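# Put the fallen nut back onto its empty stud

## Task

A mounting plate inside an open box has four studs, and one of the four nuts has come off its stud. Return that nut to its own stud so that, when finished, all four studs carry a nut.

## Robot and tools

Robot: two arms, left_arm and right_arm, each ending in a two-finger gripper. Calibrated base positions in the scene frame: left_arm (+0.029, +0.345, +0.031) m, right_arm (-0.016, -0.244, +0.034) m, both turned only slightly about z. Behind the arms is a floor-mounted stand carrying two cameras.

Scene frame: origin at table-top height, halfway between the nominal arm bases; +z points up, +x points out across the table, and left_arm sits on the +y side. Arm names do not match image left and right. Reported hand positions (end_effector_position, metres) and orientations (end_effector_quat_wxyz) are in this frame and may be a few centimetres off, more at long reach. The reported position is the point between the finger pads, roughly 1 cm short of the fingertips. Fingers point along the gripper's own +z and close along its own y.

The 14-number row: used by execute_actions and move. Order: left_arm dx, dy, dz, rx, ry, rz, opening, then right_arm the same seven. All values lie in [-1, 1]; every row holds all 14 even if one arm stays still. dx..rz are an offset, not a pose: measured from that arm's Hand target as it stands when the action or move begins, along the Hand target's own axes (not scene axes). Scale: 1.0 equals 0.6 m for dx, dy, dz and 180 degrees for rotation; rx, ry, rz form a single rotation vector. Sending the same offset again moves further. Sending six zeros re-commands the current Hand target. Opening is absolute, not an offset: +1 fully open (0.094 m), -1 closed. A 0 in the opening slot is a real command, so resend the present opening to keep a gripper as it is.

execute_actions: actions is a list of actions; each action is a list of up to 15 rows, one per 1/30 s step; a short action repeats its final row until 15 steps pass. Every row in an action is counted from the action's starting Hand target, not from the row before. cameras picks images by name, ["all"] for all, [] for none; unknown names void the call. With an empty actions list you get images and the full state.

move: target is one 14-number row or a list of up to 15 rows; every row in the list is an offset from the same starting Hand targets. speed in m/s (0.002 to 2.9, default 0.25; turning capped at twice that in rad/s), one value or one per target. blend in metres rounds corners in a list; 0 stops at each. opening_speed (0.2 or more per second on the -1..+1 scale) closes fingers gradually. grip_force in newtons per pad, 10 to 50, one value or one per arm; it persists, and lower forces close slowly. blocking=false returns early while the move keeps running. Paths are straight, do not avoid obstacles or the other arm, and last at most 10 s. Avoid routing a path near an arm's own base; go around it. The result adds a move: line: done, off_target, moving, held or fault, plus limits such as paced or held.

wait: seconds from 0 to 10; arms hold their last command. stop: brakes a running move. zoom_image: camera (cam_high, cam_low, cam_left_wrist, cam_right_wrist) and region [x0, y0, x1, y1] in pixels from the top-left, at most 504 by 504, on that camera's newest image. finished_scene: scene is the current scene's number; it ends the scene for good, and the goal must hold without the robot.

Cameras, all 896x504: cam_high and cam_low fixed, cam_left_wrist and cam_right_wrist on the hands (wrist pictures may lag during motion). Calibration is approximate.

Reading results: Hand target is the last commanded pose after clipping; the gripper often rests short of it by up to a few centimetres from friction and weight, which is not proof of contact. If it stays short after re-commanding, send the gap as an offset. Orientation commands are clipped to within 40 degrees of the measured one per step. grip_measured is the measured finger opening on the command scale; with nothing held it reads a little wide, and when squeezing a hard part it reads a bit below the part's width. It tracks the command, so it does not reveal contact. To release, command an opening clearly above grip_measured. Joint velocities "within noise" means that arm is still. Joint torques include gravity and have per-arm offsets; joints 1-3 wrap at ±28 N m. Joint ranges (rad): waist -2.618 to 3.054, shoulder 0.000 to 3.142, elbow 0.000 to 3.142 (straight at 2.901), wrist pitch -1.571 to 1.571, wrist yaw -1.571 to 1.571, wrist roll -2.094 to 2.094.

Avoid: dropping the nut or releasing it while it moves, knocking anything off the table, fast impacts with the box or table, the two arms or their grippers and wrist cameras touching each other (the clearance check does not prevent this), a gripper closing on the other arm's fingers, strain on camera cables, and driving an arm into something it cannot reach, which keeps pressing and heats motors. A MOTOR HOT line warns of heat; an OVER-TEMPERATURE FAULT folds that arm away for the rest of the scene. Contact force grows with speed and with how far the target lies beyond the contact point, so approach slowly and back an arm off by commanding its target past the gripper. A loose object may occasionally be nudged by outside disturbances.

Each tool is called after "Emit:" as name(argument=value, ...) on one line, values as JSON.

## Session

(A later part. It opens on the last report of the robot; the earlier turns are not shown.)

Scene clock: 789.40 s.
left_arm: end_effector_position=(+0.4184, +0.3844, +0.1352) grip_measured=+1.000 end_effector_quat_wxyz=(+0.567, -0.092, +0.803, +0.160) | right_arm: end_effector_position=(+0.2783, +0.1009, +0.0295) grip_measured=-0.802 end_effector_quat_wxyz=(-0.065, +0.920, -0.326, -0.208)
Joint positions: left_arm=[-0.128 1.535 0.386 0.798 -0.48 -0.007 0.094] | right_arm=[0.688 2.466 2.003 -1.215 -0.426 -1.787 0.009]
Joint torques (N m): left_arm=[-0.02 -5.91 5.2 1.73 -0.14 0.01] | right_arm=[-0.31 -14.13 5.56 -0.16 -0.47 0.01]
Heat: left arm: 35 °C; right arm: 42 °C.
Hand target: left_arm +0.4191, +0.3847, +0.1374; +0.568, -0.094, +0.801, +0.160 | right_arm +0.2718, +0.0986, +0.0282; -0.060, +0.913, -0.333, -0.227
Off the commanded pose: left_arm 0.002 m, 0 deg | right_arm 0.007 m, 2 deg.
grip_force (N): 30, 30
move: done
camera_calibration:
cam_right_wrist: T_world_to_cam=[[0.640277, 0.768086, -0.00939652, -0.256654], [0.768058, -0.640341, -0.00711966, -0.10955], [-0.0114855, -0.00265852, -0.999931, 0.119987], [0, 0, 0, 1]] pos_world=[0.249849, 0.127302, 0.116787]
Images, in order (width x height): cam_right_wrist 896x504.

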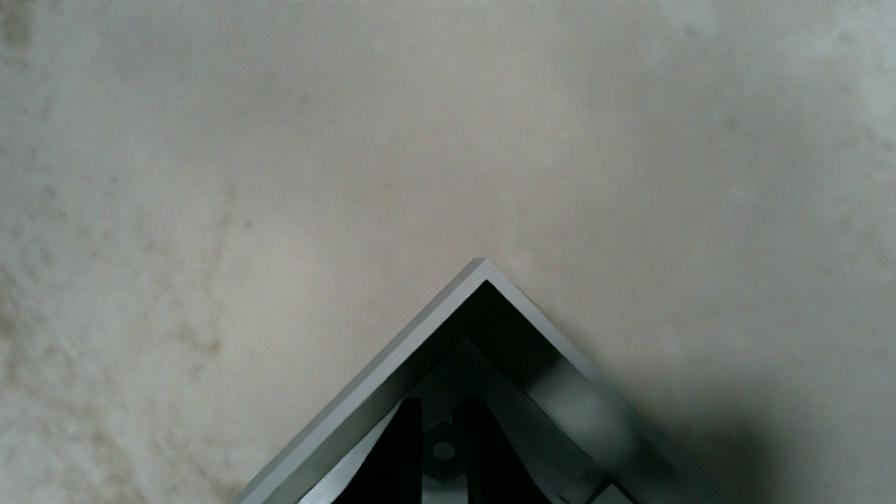

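Emit:
move(target=[0,0,0,0,0,0,1,0.0024,-0.0115,-0.0001,0.0086,0.0018,-0.0043,-0.87], speed=0.05, cameras=["cam_right_wrist"])

Emit:
zoom_image(camera="cam_right_wrist", region=[400, 380, 500, 480])

Scene clock: 822.37 s.
left_arm: end_effector_position=(+0.4184, +0.3844, +0.1352) grip_measured=+1.000 end_effector_quat_wxyz=(+0.567, -0.092, +0.803, +0.160) | right_arm: end_effector_position=(+0.2801, +0.1025, +0.0293) grip_measured=-0.802 end_effector_quat_wxyz=(-0.069, +0.920, -0.326, -0.205)
Joint positions: left_arm=[-0.128 1.535 0.386 0.798 -0.48 -0.007 0.094] | right_arm=[0.688 2.466 2.003 -1.205 -0.427 -1.787 0.009]
Joint torques (N m): left_arm=[-0.03 -5.94 5.22 1.67 -0.11 0.02] | right_arm=[-0.31 -14.15 5.48 0.11 -0.46 0.01]
Heat: left arm: 35 °C; right arm: 42 °C.
Hand target: left_arm +0.4191, +0.3847, +0.1374; +0.568, -0.094, +0.801, +0.160 | right_arm +0.2771, +0.1031, +0.0273; -0.073, +0.915, -0.330, -0.219
Off the commanded pose: left_arm 0.002 m, 0 deg | right_arm 0.004 m, 2 deg.
grip_force (N): 30, 30
move: done
camera_calibration:
cam_right_wrist: T_world_to_cam=[[0.640264, 0.768154, 0.000836569, -0.259334], [0.768145, -0.640251, -0.00562371, -0.110109], [-0.00378426, 0.00424327, -0.999984, 0.116887], [0, 0, 0, 1]] pos_world=[0.251064, 0.128215, 0.116482]
Images, in order (width x height): cam_right_wrist 896x504.

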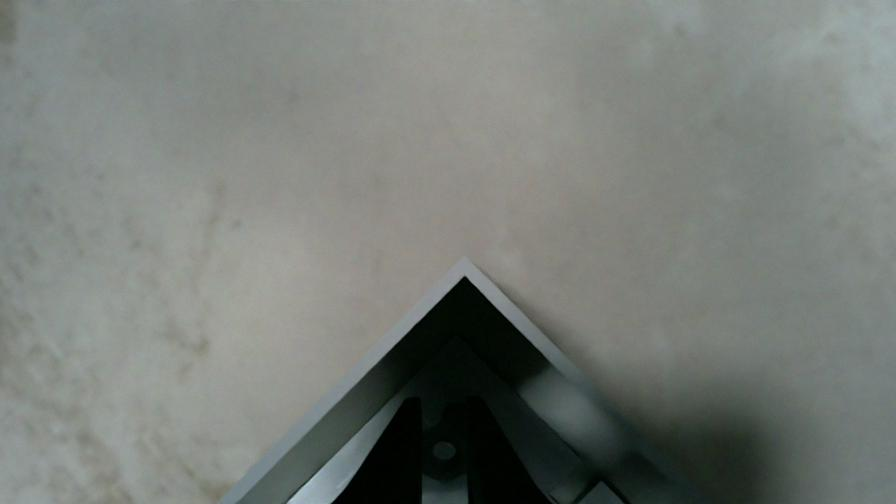

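Scaled by 5.040 from the camera's 896x504 image, which has a finer 1280x720 frame.

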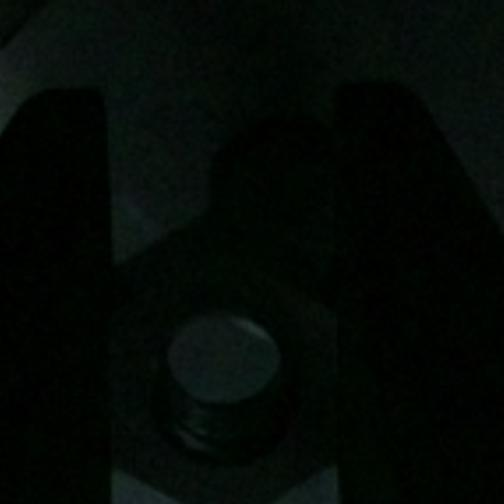

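Emit:
move(target=[0,0,0,0,0,0,1,0.0008,-0.0034,0.0001,0.0025,0.0005,-0.0013,-0.87], speed=0.05, cameras=["cam_right_wrist"])

Emit:
zoom_image(camera="cam_right_wrist", region=[400, 380, 500, 480])

Scene clock: 839.20 s.
left_arm: end_effector_position=(+0.4184, +0.3844, +0.1352) grip_measured=+1.000 end_effector_quat_wxyz=(+0.567, -0.092, +0.803, +0.160) | right_arm: end_effector_position=(+0.2817, +0.1038, +0.0291) grip_measured=-0.802 end_effector_quat_wxyz=(-0.073, +0.921, -0.325, -0.203)
Joint positions: left_arm=[-0.128 1.535 0.386 0.798 -0.48 -0.007 0.094] | right_arm=[0.688 2.466 2.003 -1.196 -0.427 -1.787 0.009]
Joint torques (N m): left_arm=[0.06 -5.9 5.12 1.72 -0.1 -0.04] | right_arm=[-0.38 -14.19 5.45 0.08 -0.45 0.01]
Heat: left arm: 35 °C; right arm: 42 °C.
Hand target: left_arm +0.4191, +0.3847, +0.1374; +0.568, -0.094, +0.801, +0.160 | right_arm +0.2787, +0.1044, +0.0270; -0.077, +0.916, -0.329, -0.217
Off the commanded pose: left_arm 0.002 m, 0 deg | right_arm 0.004 m, 2 deg.
grip_force (N): 30, 30
move: done
camera_calibration:
cam_right_wrist: T_world_to_cam=[[0.640271, 0.768087, 0.00977384, -0.261715], [0.768142, -0.640267, -0.00395956, -0.110496], [0.00321658, 0.0100429, -0.999944, 0.114164], [0, 0, 0, 1]] pos_world=[0.252077, 0.129126, 0.116278]
Images, in order (width x height): cam_right_wrist 896x504.

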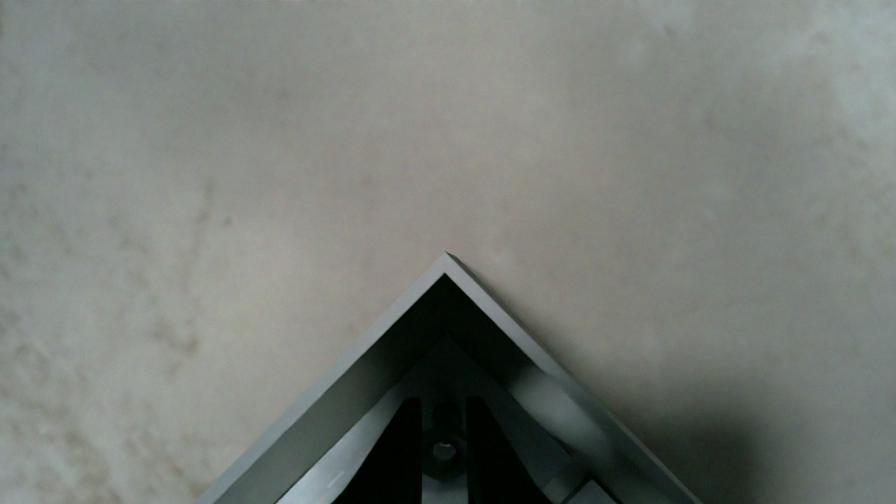

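Scaled by 5.040 from the camera's 896x504 image, which has a finer 1280x720 frame.

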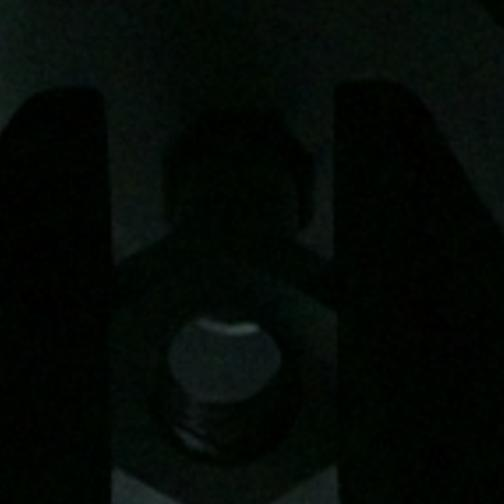

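Emit:
move(target=[0,0,0,0,0,0,1,0.0050,-0.0002,0.0098,0.0022,0.0005,-0.0011,-0.87], speed=0.03, cameras=["cam_right_wrist"])

Emit:
zoom_image(camera="cam_right_wrist", region=[400, 380, 500, 480])

Scene clock: 856.50 s.
left_arm: end_effector_position=(+0.4184, +0.3844, +0.1352) grip_measured=+1.000 end_effector_quat_wxyz=(+0.567, -0.092, +0.803, +0.160) | right_arm: end_effector_position=(+0.2813, +0.1046, +0.0227) grip_measured=-0.802 end_effector_quat_wxyz=(-0.078, +0.921, -0.324, -0.203)
Joint positions: left_arm=[-0.128 1.535 0.386 0.798 -0.48 -0.007 0.094] | right_arm=[0.688 2.466 1.976 -1.161 -0.432 -1.787 0.009]
Joint torques (N m): left_arm=[0.03 -5.94 5.22 1.73 -0.13 0.03] | right_arm=[-0.4 -14.12 5.44 0.11 -0.38 0.01]
Heat: left arm: 35 °C; right arm: 42 °C.
Hand target: left_arm +0.4191, +0.3847, +0.1374; +0.568, -0.094, +0.801, +0.160 | right_arm +0.2788, +0.1045, +0.0204; -0.080, +0.916, -0.328, -0.215
Off the commanded pose: left_arm 0.002 m, 0 deg | right_arm 0.003 m, 2 deg.
grip_force (N): 30, 30
move: done
camera_calibration:
cam_right_wrist: T_world_to_cam=[[0.640613, 0.767656, 0.0178729, -0.262143], [0.767845, -0.640585, -0.00798433, -0.109416], [0.00531992, 0.0188385, -0.999808, 0.106284], [0, 0, 0, 1]] pos_world=[0.251381, 0.129143, 0.110075]
Images, in order (width x height): cam_right_wrist 896x504.

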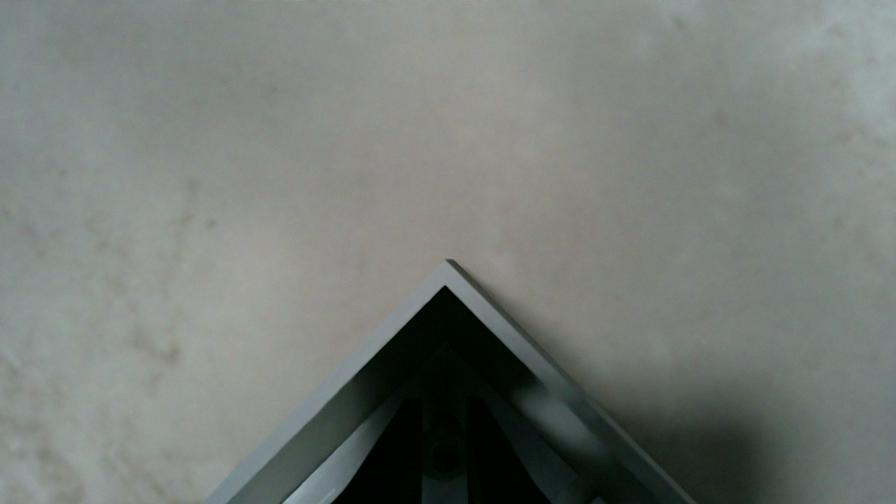

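Scaled by 5.040 from the camera's 896x504 image, which has a finer 1280x720 frame.

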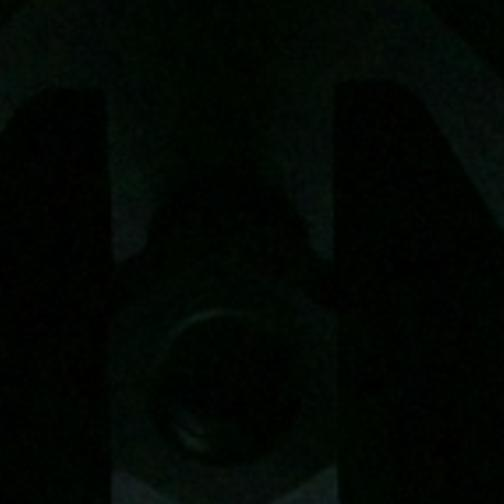

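Emit:
zoom_image(camera="cam_right_wrist", region=[425, 410, 470, 480])

Scaled by 7.200 from the camera's 896x504 image, which has a finer 1280x720 frame.

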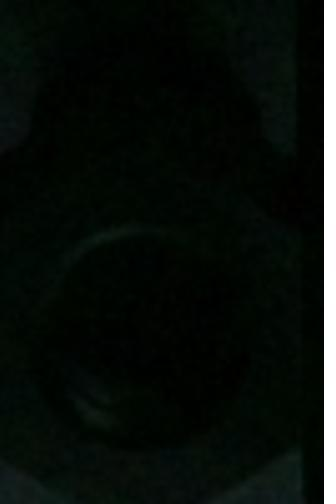

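Emit:
move(target=[0,0,0,0,0,0,1,0.0030,0.0001,0.0061,0.0014,0.0003,-0.0007,-0.87], speed=0.03)

Scene clock: 888.47 s.
left_arm: end_effector_position=(+0.4184, +0.3844, +0.1352) grip_measured=+1.000 end_effector_quat_wxyz=(+0.567, -0.092, +0.803, +0.160) | right_arm: end_effector_position=(+0.2791, +0.1057, +0.0211) grip_measured=-0.802 end_effector_quat_wxyz=(-0.081, +0.919, -0.324, -0.209)
Joint positions: left_arm=[-0.128 1.535 0.386 0.798 -0.48 -0.007 0.094] | right_arm=[0.688 2.466 1.966 -1.152 -0.446 -1.787 0.009]
Joint torques (N m): left_arm=[-0.13 -5.9 5.29 1.74 -0.13 0.01] | right_arm=[-0.4 -14.17 5.04 0.26 -0.3 0.01]
Heat: left arm: 35 °C; right arm: 43 °C.
Hand target: left_arm +0.4191, +0.3847, +0.1374; +0.568, -0.094, +0.801, +0.160 | right_arm +0.2788, +0.1044, +0.0164; -0.082, +0.917, -0.327, -0.214
Off the commanded pose: left_arm 0.002 m, 0 deg | right_arm 0.005 m, 1 deg.
grip_force (N): 30, 30
move: done

Emit:
wait(seconds=0.1, cameras=["cam_right_wrist"])

Emit:
zoom_image(camera="cam_right_wrist", region=[400, 380, 500, 480])

Scene clock: 895.73 s.
left_arm: end_effector_position=(+0.4184, +0.3844, +0.1352) grip_measured=+1.000 end_effector_quat_wxyz=(+0.567, -0.092, +0.803, +0.160) | right_arm: end_effector_position=(+0.2791, +0.1057, +0.0211) grip_measured=-0.802 end_effector_quat_wxyz=(-0.081, +0.919, -0.324, -0.209)
Joint positions: left_arm=[-0.128 1.535 0.386 0.798 -0.48 -0.007 0.094] | right_arm=[0.688 2.466 1.966 -1.152 -0.446 -1.787 0.009]
Joint torques (N m): left_arm=[0.09 -5.85 5.29 1.69 -0.11 0] | right_arm=[-0.32 -14.15 5.01 0.24 -0.29 0.02]
Heat: left arm: 35 °C; right arm: 43 °C.
Hand target: left_arm +0.4191, +0.3847, +0.1374; +0.568, -0.094, +0.801, +0.160 | right_arm +0.2788, +0.1044, +0.0164; -0.082, +0.917, -0.327, -0.214
Tool commands: left_gripper/opening=+1.0 right_gripper/opening=-0.87
Off the commanded pose: left_arm 0.002 m, 0 deg | right_arm 0.005 m, 1 deg.
grip_force (N): 30, 30
wait: 0.10 s; at rest from the start
camera_calibration:
cam_right_wrist: T_world_to_cam=[[0.641612, 0.766799, 0.0187971, -0.261827], [0.767015, -0.641262, -0.0216804, -0.106496], [-0.00457069, 0.0283281, -0.999588, 0.106408], [0, 0, 0, 1]] pos_world=[0.250162, 0.129462, 0.108976]
Images, in order (width x height): cam_right_wrist 896x504.

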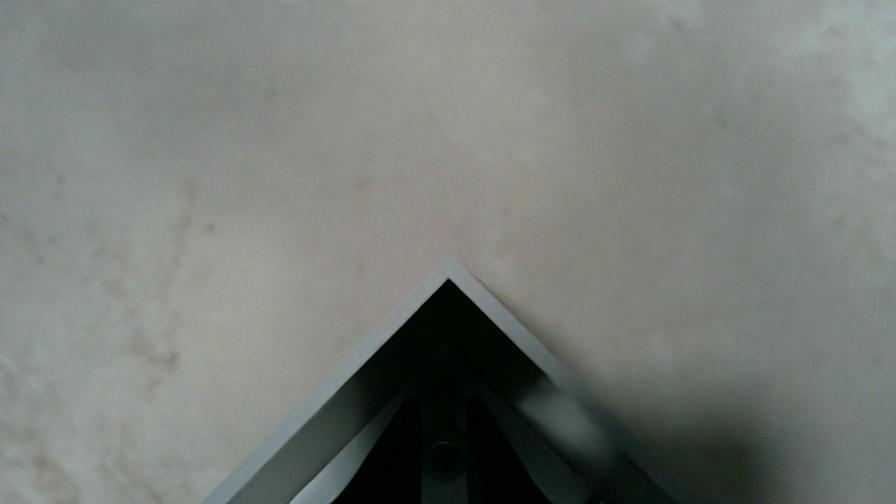

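Scaled by 5.040 from the camera's 896x504 image, which has a finer 1280x720 frame.

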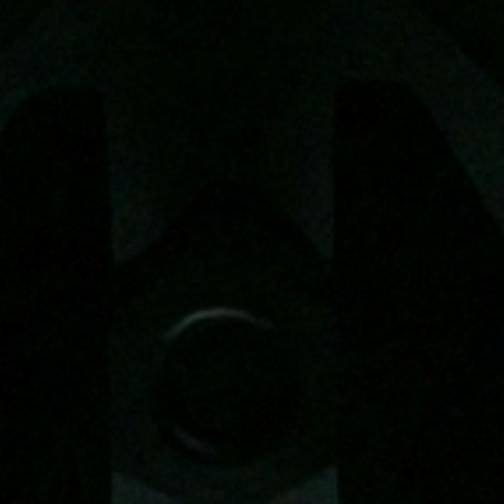

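Emit:
move(target=[0,0,0,0,0,0,1,0.0031,-0.0046,-0.0293,-0.0036,0.0172,0,-0.87], speed=0.04, cameras=["cam_right_wrist"])

Emit:
zoom_image(camera="cam_right_wrist", region=[400, 380, 500, 480])

Scene clock: 971.30 s.
left_arm: end_effector_position=(+0.4184, +0.3844, +0.1352) grip_measured=+1.000 end_effector_quat_wxyz=(+0.567, -0.092, +0.803, +0.160) | right_arm: end_effector_position=(+0.2840, +0.0995, +0.0258) grip_measured=-0.802 end_effector_quat_wxyz=(-0.064, +0.924, -0.325, -0.191)
Joint positions: left_arm=[-0.128 1.535 0.386 0.798 -0.48 -0.007 0.094] | right_arm=[0.689 2.466 1.999 -1.193 -0.396 -1.787 0.009]
Joint torques (N m): left_arm=[0.14 -5.7 5.27 1.69 -0.12 0.02] | right_arm=[-0.38 -14.31 8.17 -0.14 -0.2 0.01]
Heat: left arm: 35 °C; right arm: 43 °C.
Hand target: left_arm +0.4191, +0.3847, +0.1374; +0.568, -0.094, +0.801, +0.160 | right_arm +0.2877, +0.1005, +0.0313; -0.068, +0.923, -0.328, -0.191
Off the commanded pose: left_arm 0.002 m, 0 deg | right_arm 0.007 m, 1 deg.
grip_force (N): 30, 30
move: done
camera_calibration:
cam_right_wrist: T_world_to_cam=[[0.637473, 0.77047, 0.0020077, -0.259013], [0.770182, -0.637301, 0.0258405, -0.116587], [0.0211889, -0.0149263, -0.999664, 0.108284], [0, 0, 0, 1]] pos_world=[0.252613, 0.126877, 0.11178]
Images, in order (width x height): cam_right_wrist 896x504.

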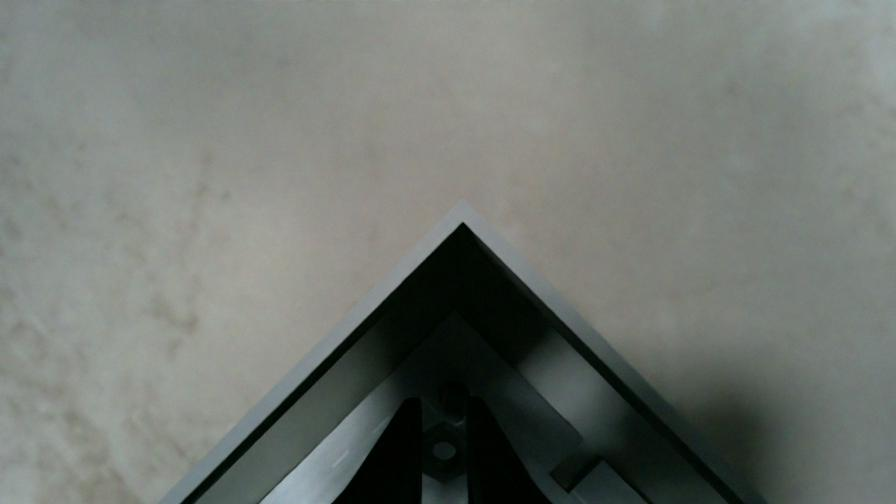

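Scaled by 5.040 from the camera's 896x504 image, which has a finer 1280x720 frame.

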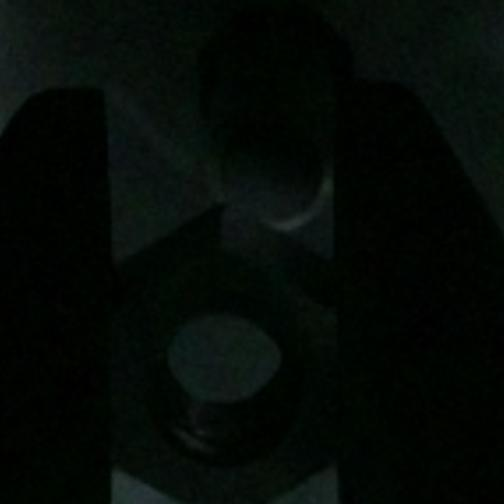

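Emit:
zoom_image(camera="cam_right_wrist", region=[430, 375, 480, 430])

Scaled by 9.164 from the camera's 896x504 image, which has a finer 1280x720 frame.

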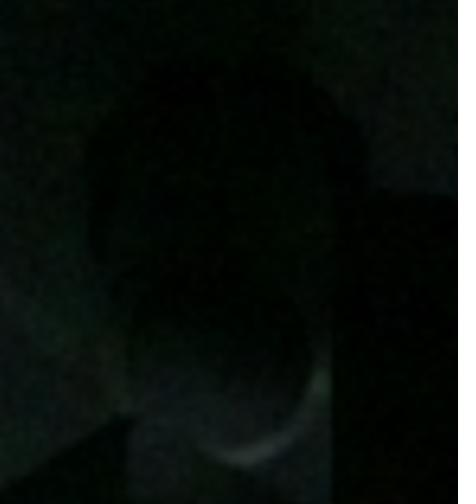

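Emit:
move(target=[[0,0,0,0,0,0,1,-0.0053,0,-0.0123,0,0,0,-0.87],[0,0,0,0,0,0,1,-0.0234,-0.0051,-0.0052,0.0049,-0.0234,0,-0.87]], speed=0.04, cameras=["cam_right_wrist"])

Emit:
zoom_image(camera="cam_right_wrist", region=[400, 380, 500, 480])

Scene clock: 1083.53 s.
left_arm: end_effector_position=(+0.4184, +0.3844, +0.1352) grip_measured=+1.000 end_effector_quat_wxyz=(+0.567, -0.092, +0.803, +0.160) | right_arm: end_effector_position=(+0.2785, +0.1056, +0.0339) grip_measured=-0.802 end_effector_quat_wxyz=(-0.074, +0.918, -0.325, -0.213)
Joint positions: left_arm=[-0.128 1.535 0.386 0.798 -0.48 -0.007 0.094] | right_arm=[0.689 2.466 2.016 -1.218 -0.446 -1.787 0.009]
Joint torques (N m): left_arm=[-0.05 -5.86 5.41 1.74 -0.11 0.01] | right_arm=[-0.38 -14.41 7.56 -0.01 -0.45 0]
Heat: left arm: 35 °C; right arm: 43 °C.
Hand target: left_arm +0.4191, +0.3847, +0.1374; +0.568, -0.094, +0.801, +0.160 | right_arm +0.2806, +0.1101, +0.0397; -0.087, +0.914, -0.327, -0.222
Off the commanded pose: left_arm 0.002 m, 0 deg | right_arm 0.008 m, 2 deg.
grip_force (N): 30, 30
move: done
camera_calibration:
cam_right_wrist: T_world_to_cam=[[0.641135, 0.767417, 0.00421228, -0.261018], [0.767262, -0.640872, -0.0243374, -0.105858], [-0.0159774, 0.0188354, -0.999695, 0.123397], [0, 0, 0, 1]] pos_world=[0.25054, 0.130144, 0.121883]
Images, in order (width x height): cam_right_wrist 896x504.

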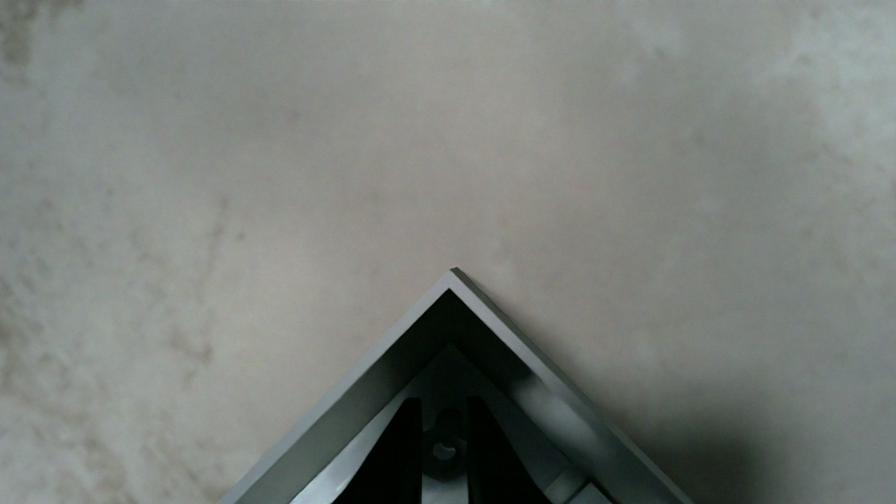

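Scaled by 5.040 from the camera's 896x504 image, which has a finer 1280x720 frame.

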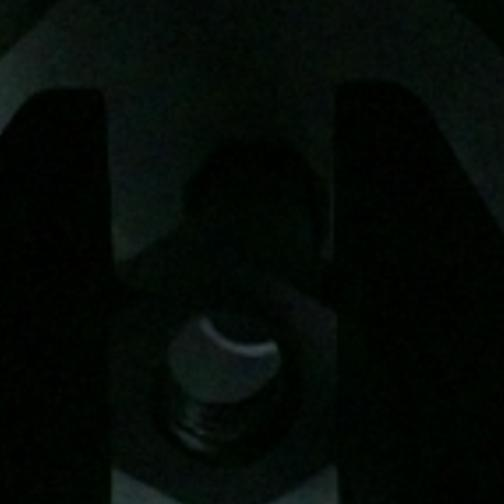

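Emit:
zoom_image(camera="cam_right_wrist", region=[425, 400, 475, 465])

Scaled by 7.754 from the camera's 896x504 image, which has a finer 1280x720 frame.

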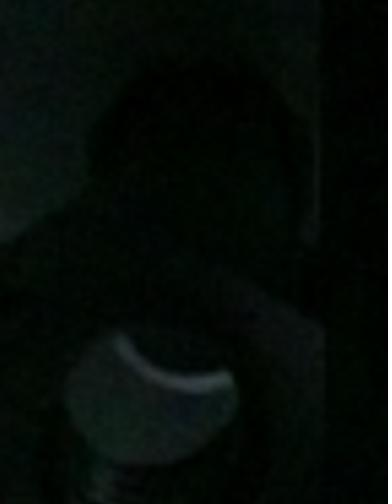

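Emit:
move(target=[[0,0,0,0,0,0,1,0.0205,-0.0025,-0.0009,0.0006,0.0219,-0.0023,-0.87],[0,0,0,0,0,0,1,0.0121,-0.0045,-0.0005,0.0025,0.0128,-0.0025,-0.87]], speed=0.04, cameras=["cam_right_wrist"])

Emit:
zoom_image(camera="cam_right_wrist", region=[425, 400, 475, 465])

Scene clock: 1120.00 s.
left_arm: end_effector_position=(+0.4184, +0.3844, +0.1352) grip_measured=+1.000 end_effector_quat_wxyz=(+0.567, -0.092, +0.803, +0.160) | right_arm: end_effector_position=(+0.2841, +0.1024, +0.0309) grip_measured=-0.802 end_effector_quat_wxyz=(-0.069, +0.923, -0.324, -0.195)
Joint positions: left_arm=[-0.128 1.535 0.386 0.798 -0.48 -0.007 0.094] | right_arm=[0.689 2.466 2.016 -1.207 -0.409 -1.787 0.009]
Joint torques (N m): left_arm=[0.08 -5.93 5.09 1.71 -0.11 -0.02] | right_arm=[-0.38 -14.48 7.61 0.08 -0.46 0.01]
Heat: left arm: 35 °C; right arm: 44 °C.
Hand target: left_arm +0.4191, +0.3847, +0.1374; +0.568, -0.094, +0.801, +0.160 | right_arm +0.2875, +0.1081, +0.0366; -0.085, +0.920, -0.326, -0.202
Off the commanded pose: left_arm 0.002 m, 0 deg | right_arm 0.009 m, 2 deg.
grip_force (N): 30, 30
move: done
camera_calibration:
cam_right_wrist: T_world_to_cam=[[0.638411, 0.769654, 0.00805705, -0.261712], [0.769534, -0.638456, 0.0138434, -0.114379], [0.0157987, -0.0026376, -0.999872, 0.113701], [0, 0, 0, 1]] pos_world=[0.253302, 0.128701, 0.117378]
Images, in order (width x height): cam_right_wrist 896x504.

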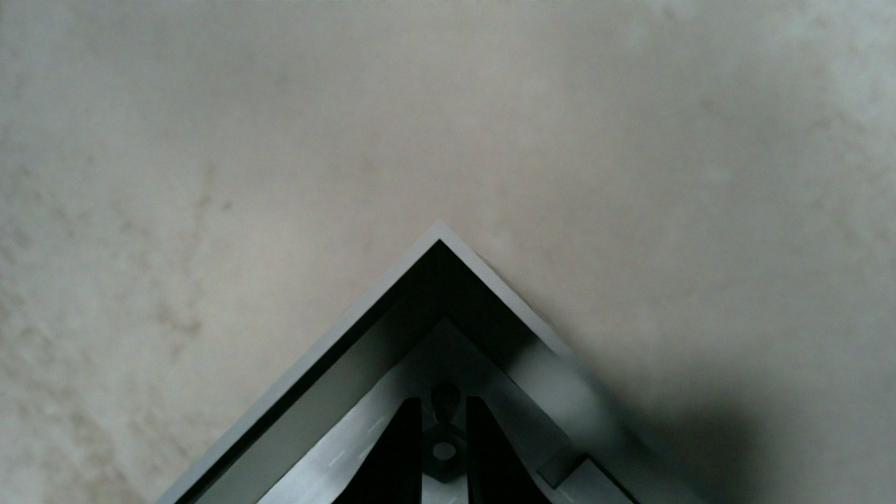

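Scaled by 7.754 from the camera's 896x504 image, which has a finer 1280x720 frame.

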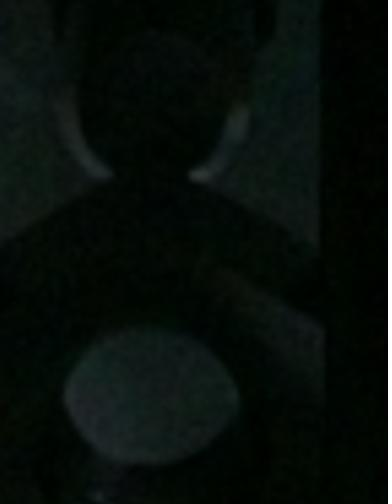

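Emit:
move(target=[0,0,0,0,0,0,1,-0.0064,0.0141,0.0113,-0.0078,-0.0113,0.0047,-0.87], speed=0.04, cameras=["cam_right_wrist"])

Emit:
zoom_image(camera="cam_right_wrist", region=[425, 400, 475, 465])

Scene clock: 1161.23 s.
left_arm: end_effector_position=(+0.4184, +0.3844, +0.1352) grip_measured=+1.000 end_effector_quat_wxyz=(+0.567, -0.092, +0.803, +0.160) | right_arm: end_effector_position=(+0.2812, +0.1062, +0.0331) grip_measured=-0.802 end_effector_quat_wxyz=(-0.077, +0.920, -0.324, -0.207)
Joint positions: left_arm=[-0.128 1.535 0.386 0.798 -0.48 -0.007 0.094] | right_arm=[0.689 2.466 2.016 -1.207 -0.438 -1.787 0.009]
Joint torques (N m): left_arm=[0.02 -5.79 5.2 1.71 -0.09 0.04] | right_arm=[-0.46 -14.32 5.53 -0.01 -0.47 0.02]
Heat: left arm: 35 °C; right arm: 44 °C.
Hand target: left_arm +0.4191, +0.3847, +0.1374; +0.568, -0.094, +0.801, +0.160 | right_arm +0.2772, +0.1057, +0.0319; -0.078, +0.914, -0.329, -0.223
Off the commanded pose: left_arm 0.002 m, 0 deg | right_arm 0.004 m, 2 deg.
grip_force (N): 30, 30
move: done
camera_calibration:
cam_right_wrist: T_world_to_cam=[[0.640466, 0.767871, 0.0132898, -0.263298], [0.767981, -0.640306, -0.0145742, -0.108094], [-0.00268157, 0.0195407, -0.999805, 0.118777], [0, 0, 0, 1]] pos_world=[0.251966, 0.130645, 0.120678]
Images, in order (width x height): cam_right_wrist 896x504.

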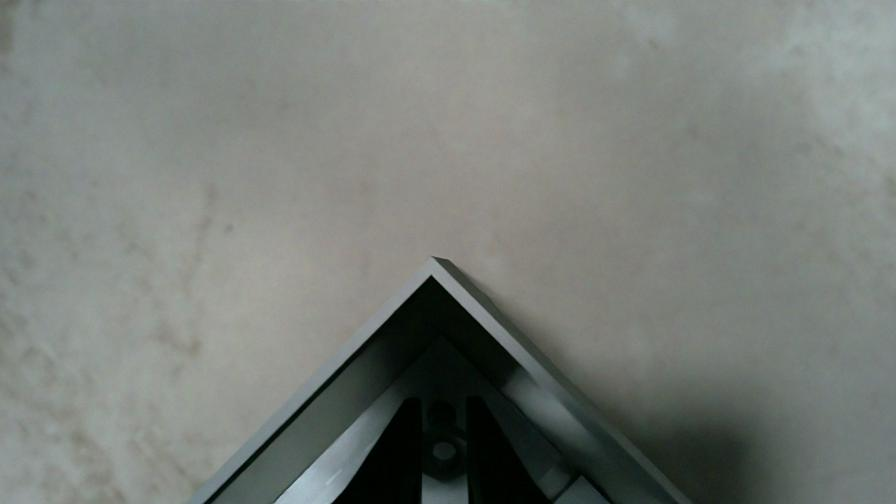

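Scaled by 7.754 from the camera's 896x504 image, which has a finer 1280x720 frame.

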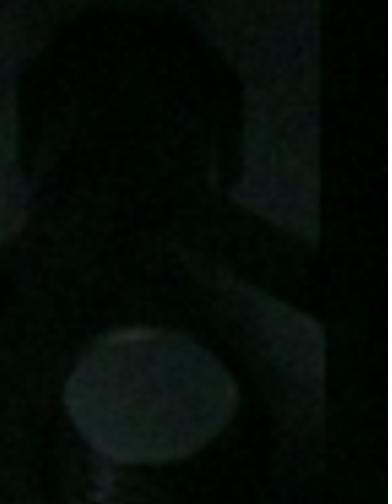

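Emit:
move(target=[0,0,0,0,0,0,1,0.0099,0.0008,0.0106,0.0015,0.0050,-0.0012,-0.87], speed=0.03, cameras=["cam_right_wrist"])

Emit:
zoom_image(camera="cam_right_wrist", region=[425, 400, 475, 465])

Scene clock: 1190.17 s.
left_arm: end_effector_position=(+0.4184, +0.3844, +0.1352) grip_measured=+1.000 end_effector_quat_wxyz=(+0.567, -0.092, +0.803, +0.160) | right_arm: end_effector_position=(+0.2801, +0.1054, +0.0257) grip_measured=-0.802 end_effector_quat_wxyz=(-0.078, +0.920, -0.324, -0.207)
Joint positions: left_arm=[-0.128 1.535 0.386 0.798 -0.48 -0.007 0.094] | right_arm=[0.689 2.466 1.986 -1.176 -0.438 -1.787 0.009]
Joint torques (N m): left_arm=[-0.13 -5.93 5.26 1.74 -0.13 -0.03] | right_arm=[-0.44 -14.38 5.35 0.11 -0.32 0.02]
Heat: left arm: 35 °C; right arm: 44 °C.
Hand target: left_arm +0.4191, +0.3847, +0.1374; +0.568, -0.094, +0.801, +0.160 | right_arm +0.2788, +0.1039, +0.0236; -0.078, +0.917, -0.328, -0.215
Off the commanded pose: left_arm 0.002 m, 0 deg | right_arm 0.003 m, 1 deg.
grip_force (N): 30, 30
move: done
camera_calibration:
cam_right_wrist: T_world_to_cam=[[0.640536, 0.767784, 0.0148884, -0.261994], [0.767926, -0.640363, -0.0149973, -0.107863], [-0.00198074, 0.0210395, -0.999777, 0.111019], [0, 0, 0, 1]] pos_world=[0.250867, 0.129748, 0.113277]
Images, in order (width x height): cam_right_wrist 896x504.

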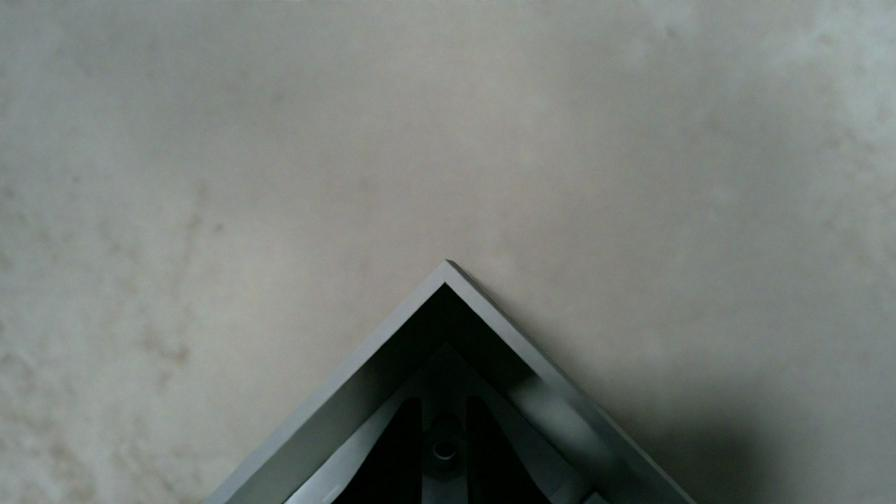

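Scaled by 7.754 from the camera's 896x504 image, which has a finer 1280x720 frame.

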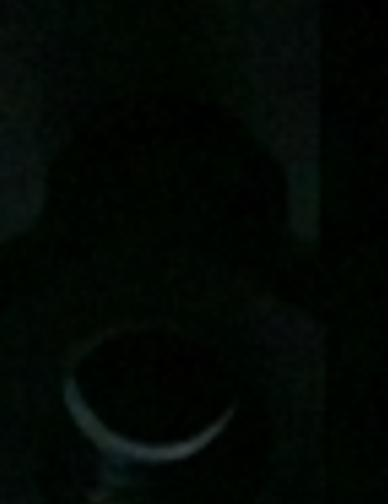

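Emit:
move(target=[0,0,0,0,0,0,1,0.0041,0.0003,0.0082,0.0015,0.0003,-0.0008,-0.87], speed=0.02, cameras=["cam_right_wrist"])

Emit:
zoom_image(camera="cam_right_wrist", region=[425, 400, 475, 465])

Scene clock: 1205.70 s.
left_arm: end_effector_position=(+0.4184, +0.3844, +0.1352) grip_measured=+1.000 end_effector_quat_wxyz=(+0.567, -0.092, +0.803, +0.160) | right_arm: end_effector_position=(+0.2797, +0.1054, +0.0213) grip_measured=-0.802 end_effector_quat_wxyz=(-0.079, +0.920, -0.324, -0.207)
Joint positions: left_arm=[-0.128 1.535 0.386 0.798 -0.48 -0.007 0.094] | right_arm=[0.689 2.466 1.968 -1.154 -0.439 -1.787 0.009]
Joint torques (N m): left_arm=[0.01 -5.83 5.19 1.73 -0.11 0.01] | right_arm=[-0.46 -14.31 5.12 0.15 -0.32 -0.01]
Heat: left arm: 35 °C; right arm: 44 °C.
Hand target: left_arm +0.4191, +0.3847, +0.1374; +0.568, -0.094, +0.801, +0.160 | right_arm +0.2787, +0.1037, +0.0181; -0.080, +0.917, -0.327, -0.214
Off the commanded pose: left_arm 0.002 m, 0 deg | right_arm 0.004 m, 1 deg.
grip_force (N): 30, 30
move: done
camera_calibration:
cam_right_wrist: T_world_to_cam=[[0.640551, 0.767693, 0.0184853, -0.26177], [0.767916, -0.640363, -0.015525, -0.107675], [-0.0000811558, 0.0241397, -0.999709, 0.105839], [0, 0, 0, 1]] pos_world=[0.250371, 0.129454, 0.108976]
Images, in order (width x height): cam_right_wrist 896x504.

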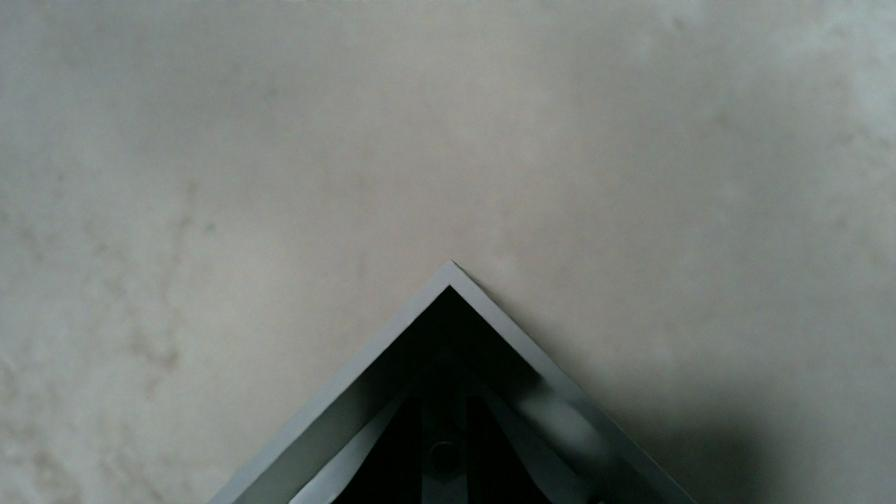

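Scaled by 7.754 from the camera's 896x504 image, which has a finer 1280x720 frame.

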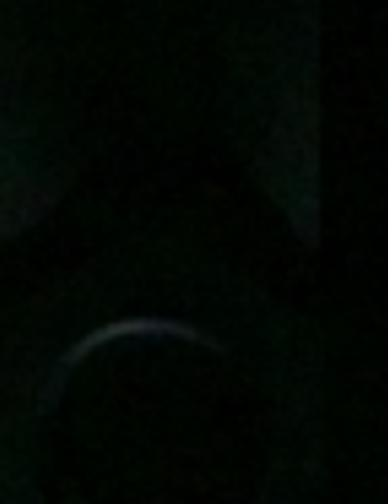

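Emit:
move(target=[0,0,0,0,0,0,1,0.0022,0,0.0045,0.001,0.0002,-0.0005,-0.87], speed=0.02, cameras=["cam_right_wrist"])

Emit:
zoom_image(camera="cam_right_wrist", region=[425, 400, 475, 465])

Scene clock: 1213.50 s.
left_arm: end_effector_position=(+0.4184, +0.3844, +0.1352) grip_measured=+1.000 end_effector_quat_wxyz=(+0.567, -0.092, +0.803, +0.160) | right_arm: end_effector_position=(+0.2788, +0.1058, +0.0209) grip_measured=-0.802 end_effector_quat_wxyz=(-0.082, +0.918, -0.325, -0.212)
Joint positions: left_arm=[-0.128 1.535 0.386 0.798 -0.48 -0.007 0.094] | right_arm=[0.686 2.466 1.962 -1.149 -0.452 -1.787 0.009]
Joint torques (N m): left_arm=[-0.06 -5.89 5.19 1.69 -0.09 -0.01] | right_arm=[-0.18 -14.3 4.7 0.31 -0.23 0]
Heat: left arm: 35 °C; right arm: 44 °C.
Hand target: left_arm +0.4191, +0.3847, +0.1374; +0.568, -0.094, +0.801, +0.160 | right_arm +0.2786, +0.1037, +0.0151; -0.082, +0.917, -0.327, -0.213
Off the commanded pose: left_arm 0.002 m, 0 deg | right_arm 0.006 m, 0 deg.
grip_force (N): 30, 30
move: done
camera_calibration:
cam_right_wrist: T_world_to_cam=[[0.643555, 0.765147, 0.0196836, -0.262097], [0.765345, -0.642989, -0.0285021, -0.105443], [-0.00915193, 0.0334074, -0.9994, 0.106887], [0, 0, 0, 1]] pos_world=[0.250352, 0.129173, 0.108977]
Images, in order (width x height): cam_right_wrist 896x504.

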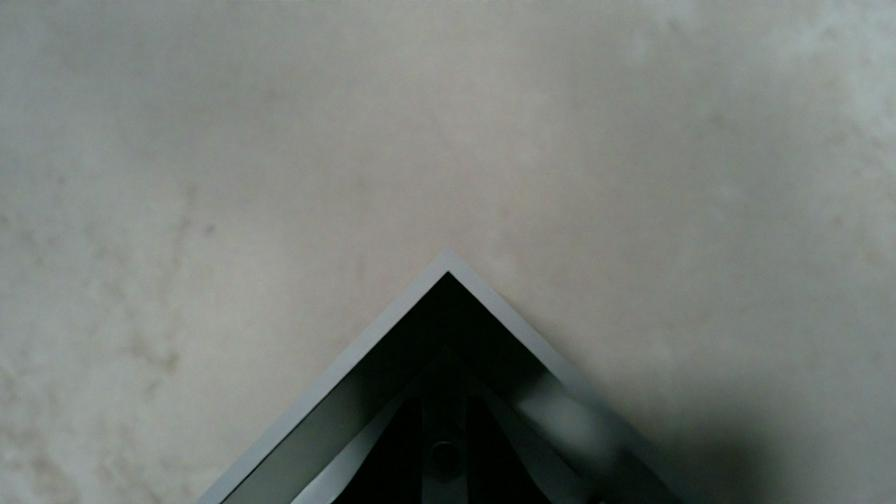

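Scaled by 7.754 from the camera's 896x504 image, which has a finer 1280x720 frame.

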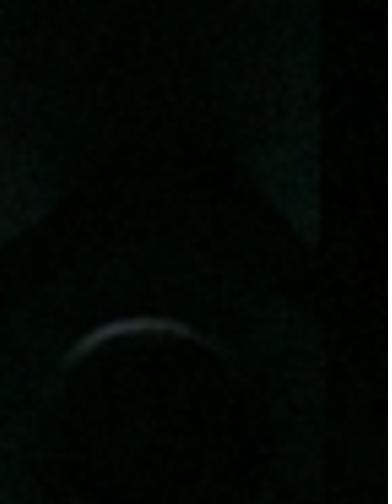

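Emit:
move(target=[0,0,0,0,0,0,1,-0.0062,-0.0028,-0.0078,0,0,0,-0.87], speed=0.02)

Emit:
move(target=[0,0,0,0,0,0,1,0,0,0,0,0,0,-0.55], speed=0.02, opening_speed=0.3, cameras=["cam_right_wrist"])

Emit:
zoom_image(camera="cam_right_wrist", region=[400, 380, 500, 480])

Scene clock: 1224.83 s.
left_arm: end_effector_position=(+0.4184, +0.3844, +0.1352) grip_measured=+1.000 end_effector_quat_wxyz=(+0.567, -0.092, +0.803, +0.160) | right_arm: end_effector_position=(+0.2788, +0.1058, +0.0209) grip_measured=-0.802 end_effector_quat_wxyz=(-0.082, +0.918, -0.325, -0.212)
Joint positions: left_arm=[-0.128 1.535 0.386 0.798 -0.48 -0.007 0.094] | right_arm=[0.686 2.466 1.962 -1.149 -0.452 -1.785 0.009]
Joint torques (N m): left_arm=[0.01 -5.74 5.24 1.72 -0.1 -0.01] | right_arm=[0.05 -14.48 6.08 0.06 -0.23 0.04]
Heat: left arm: 35 °C; right arm: 44 °C.
Hand target: left_arm +0.4191, +0.3847, +0.1374; +0.568, -0.094, +0.801, +0.160 | right_arm +0.2787, +0.1057, +0.0209; -0.082, +0.917, -0.327, -0.213
Off the commanded pose: left_arm 0.002 m, 0 deg | right_arm 0.000 m, 0 deg.
grip_force (N): 30, 30
move: done

Scene clock: 1226.10 s.
left_arm: end_effector_position=(+0.4184, +0.3844, +0.1352) grip_measured=+1.000 end_effector_quat_wxyz=(+0.567, -0.092, +0.803, +0.160) | right_arm: end_effector_position=(+0.2801, +0.1043, +0.0199) grip_measured=-0.552 end_effector_quat_wxyz=(-0.079, +0.919, -0.326, -0.207)
Joint positions: left_arm=[-0.128 1.535 0.386 0.798 -0.48 -0.007 0.094] | right_arm=[0.686 2.466 1.962 -1.149 -0.44 -1.785 0.021]
Joint torques (N m): left_arm=[-0.13 -5.86 5.2 1.73 -0.11 0.03] | right_arm=[0.05 -14.46 6.19 0.06 -0.32 0.03]
Heat: left arm: 35 °C; right arm: 44 °C.
Hand target: left_arm +0.4191, +0.3847, +0.1374; +0.568, -0.094, +0.801, +0.160 | right_arm +0.2787, +0.1057, +0.0209; -0.082, +0.917, -0.327, -0.213
Off the commanded pose: left_arm 0.002 m, 0 deg | right_arm 0.002 m, 1 deg.
grip_force (N): 30, 30
move: done
camera_calibration:
cam_right_wrist: T_world_to_cam=[[0.643769, 0.765026, 0.0172065, -0.261763], [0.765218, -0.643563, -0.0163689, -0.107551], [-0.00144922, 0.0237045, -0.999718, 0.104863], [0, 0, 0, 1]] pos_world=[0.250967, 0.128554, 0.107576]
Images, in order (width x height): cam_right_wrist 896x504.

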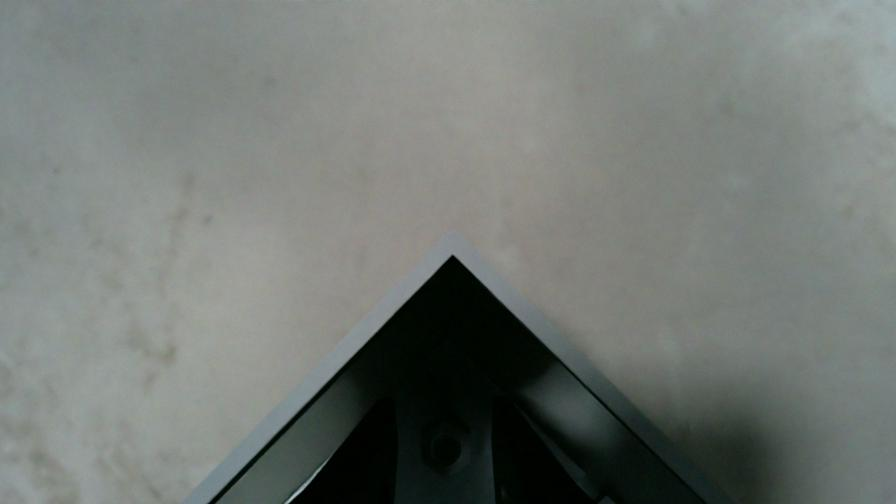

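Scaled by 5.040 from the camera's 896x504 image, which has a finer 1280x720 frame.

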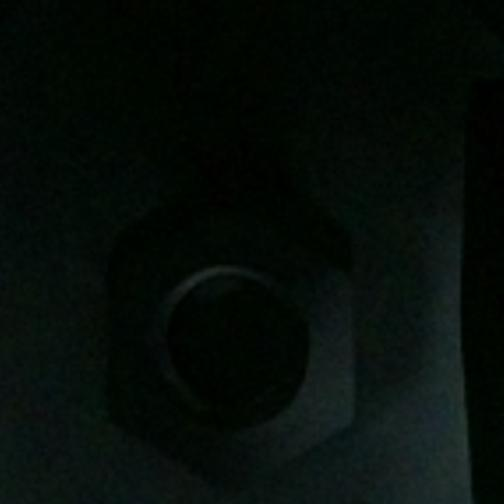

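Emit:
move(target=[[0,0,0,0,0,0,1,-0.0021,-0.0048,-0.0061,0.0021,0.0004,-0.0010,-0.55],[0,0,0,0,0,0,1,-0.0258,-0.0009,-0.0521,-0.0080,-0.0017,0.0040,-0.55]], speed=0.05, cameras=["cam_right_wrist"])

Emit:
zoom_image(camera="cam_right_wrist", region=[400, 350, 500, 450])

Scene clock: 1251.40 s.
left_arm: end_effector_position=(+0.4184, +0.3844, +0.1352) grip_measured=+1.000 end_effector_quat_wxyz=(+0.567, -0.092, +0.803, +0.160) | right_arm: end_effector_position=(+0.2777, +0.1022, +0.0481) grip_measured=-0.552 end_effector_quat_wxyz=(-0.063, +0.917, -0.330, -0.216)
Joint positions: left_arm=[-0.128 1.535 0.386 0.798 -0.48 -0.007 0.094] | right_arm=[0.686 2.466 2.073 -1.298 -0.439 -1.784 0.021]
Joint torques (N m): left_arm=[0.05 -5.87 5.33 1.72 -0.11 0] | right_arm=[0.02 -14.64 8.1 -0.23 -0.33 0.03]
Heat: left arm: 35 °C; right arm: 44 °C.
Hand target: left_arm +0.4191, +0.3847, +0.1374; +0.568, -0.094, +0.801, +0.160 | right_arm +0.2788, +0.1059, +0.0558; -0.070, +0.915, -0.330, -0.220
Off the commanded pose: left_arm 0.002 m, 0 deg | right_arm 0.009 m, 1 deg.
grip_force (N): 30, 30
move: done
camera_calibration:
cam_right_wrist: T_world_to_cam=[[0.644382, 0.764406, -0.0213312, -0.257358], [0.764077, -0.644732, -0.0224907, -0.105905], [-0.030945, -0.0018061, -0.999519, 0.143935], [0, 0, 0, 1]] pos_world=[0.25121, 0.128706, 0.135994]
Images, in order (width x height): cam_right_wrist 896x504.

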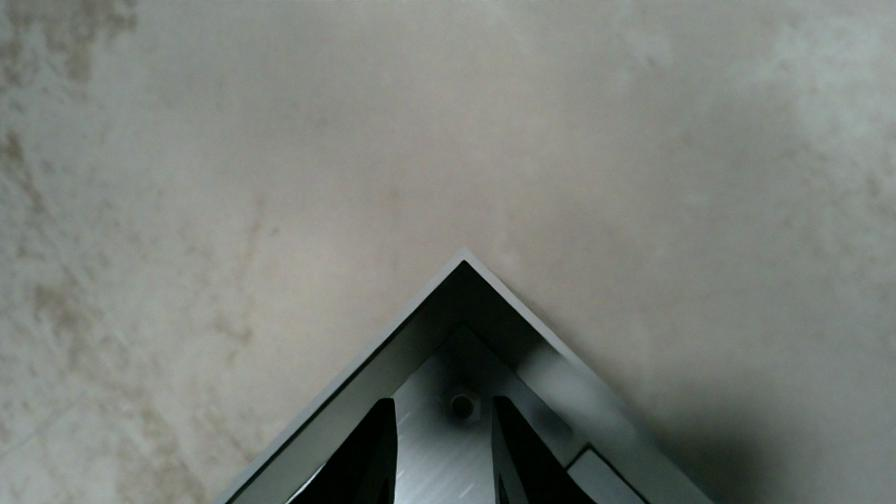

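Scaled by 5.040 from the camera's 896x504 image, which has a finer 1280x720 frame.

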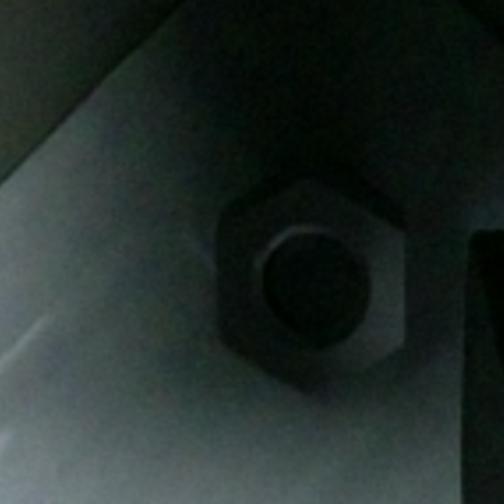

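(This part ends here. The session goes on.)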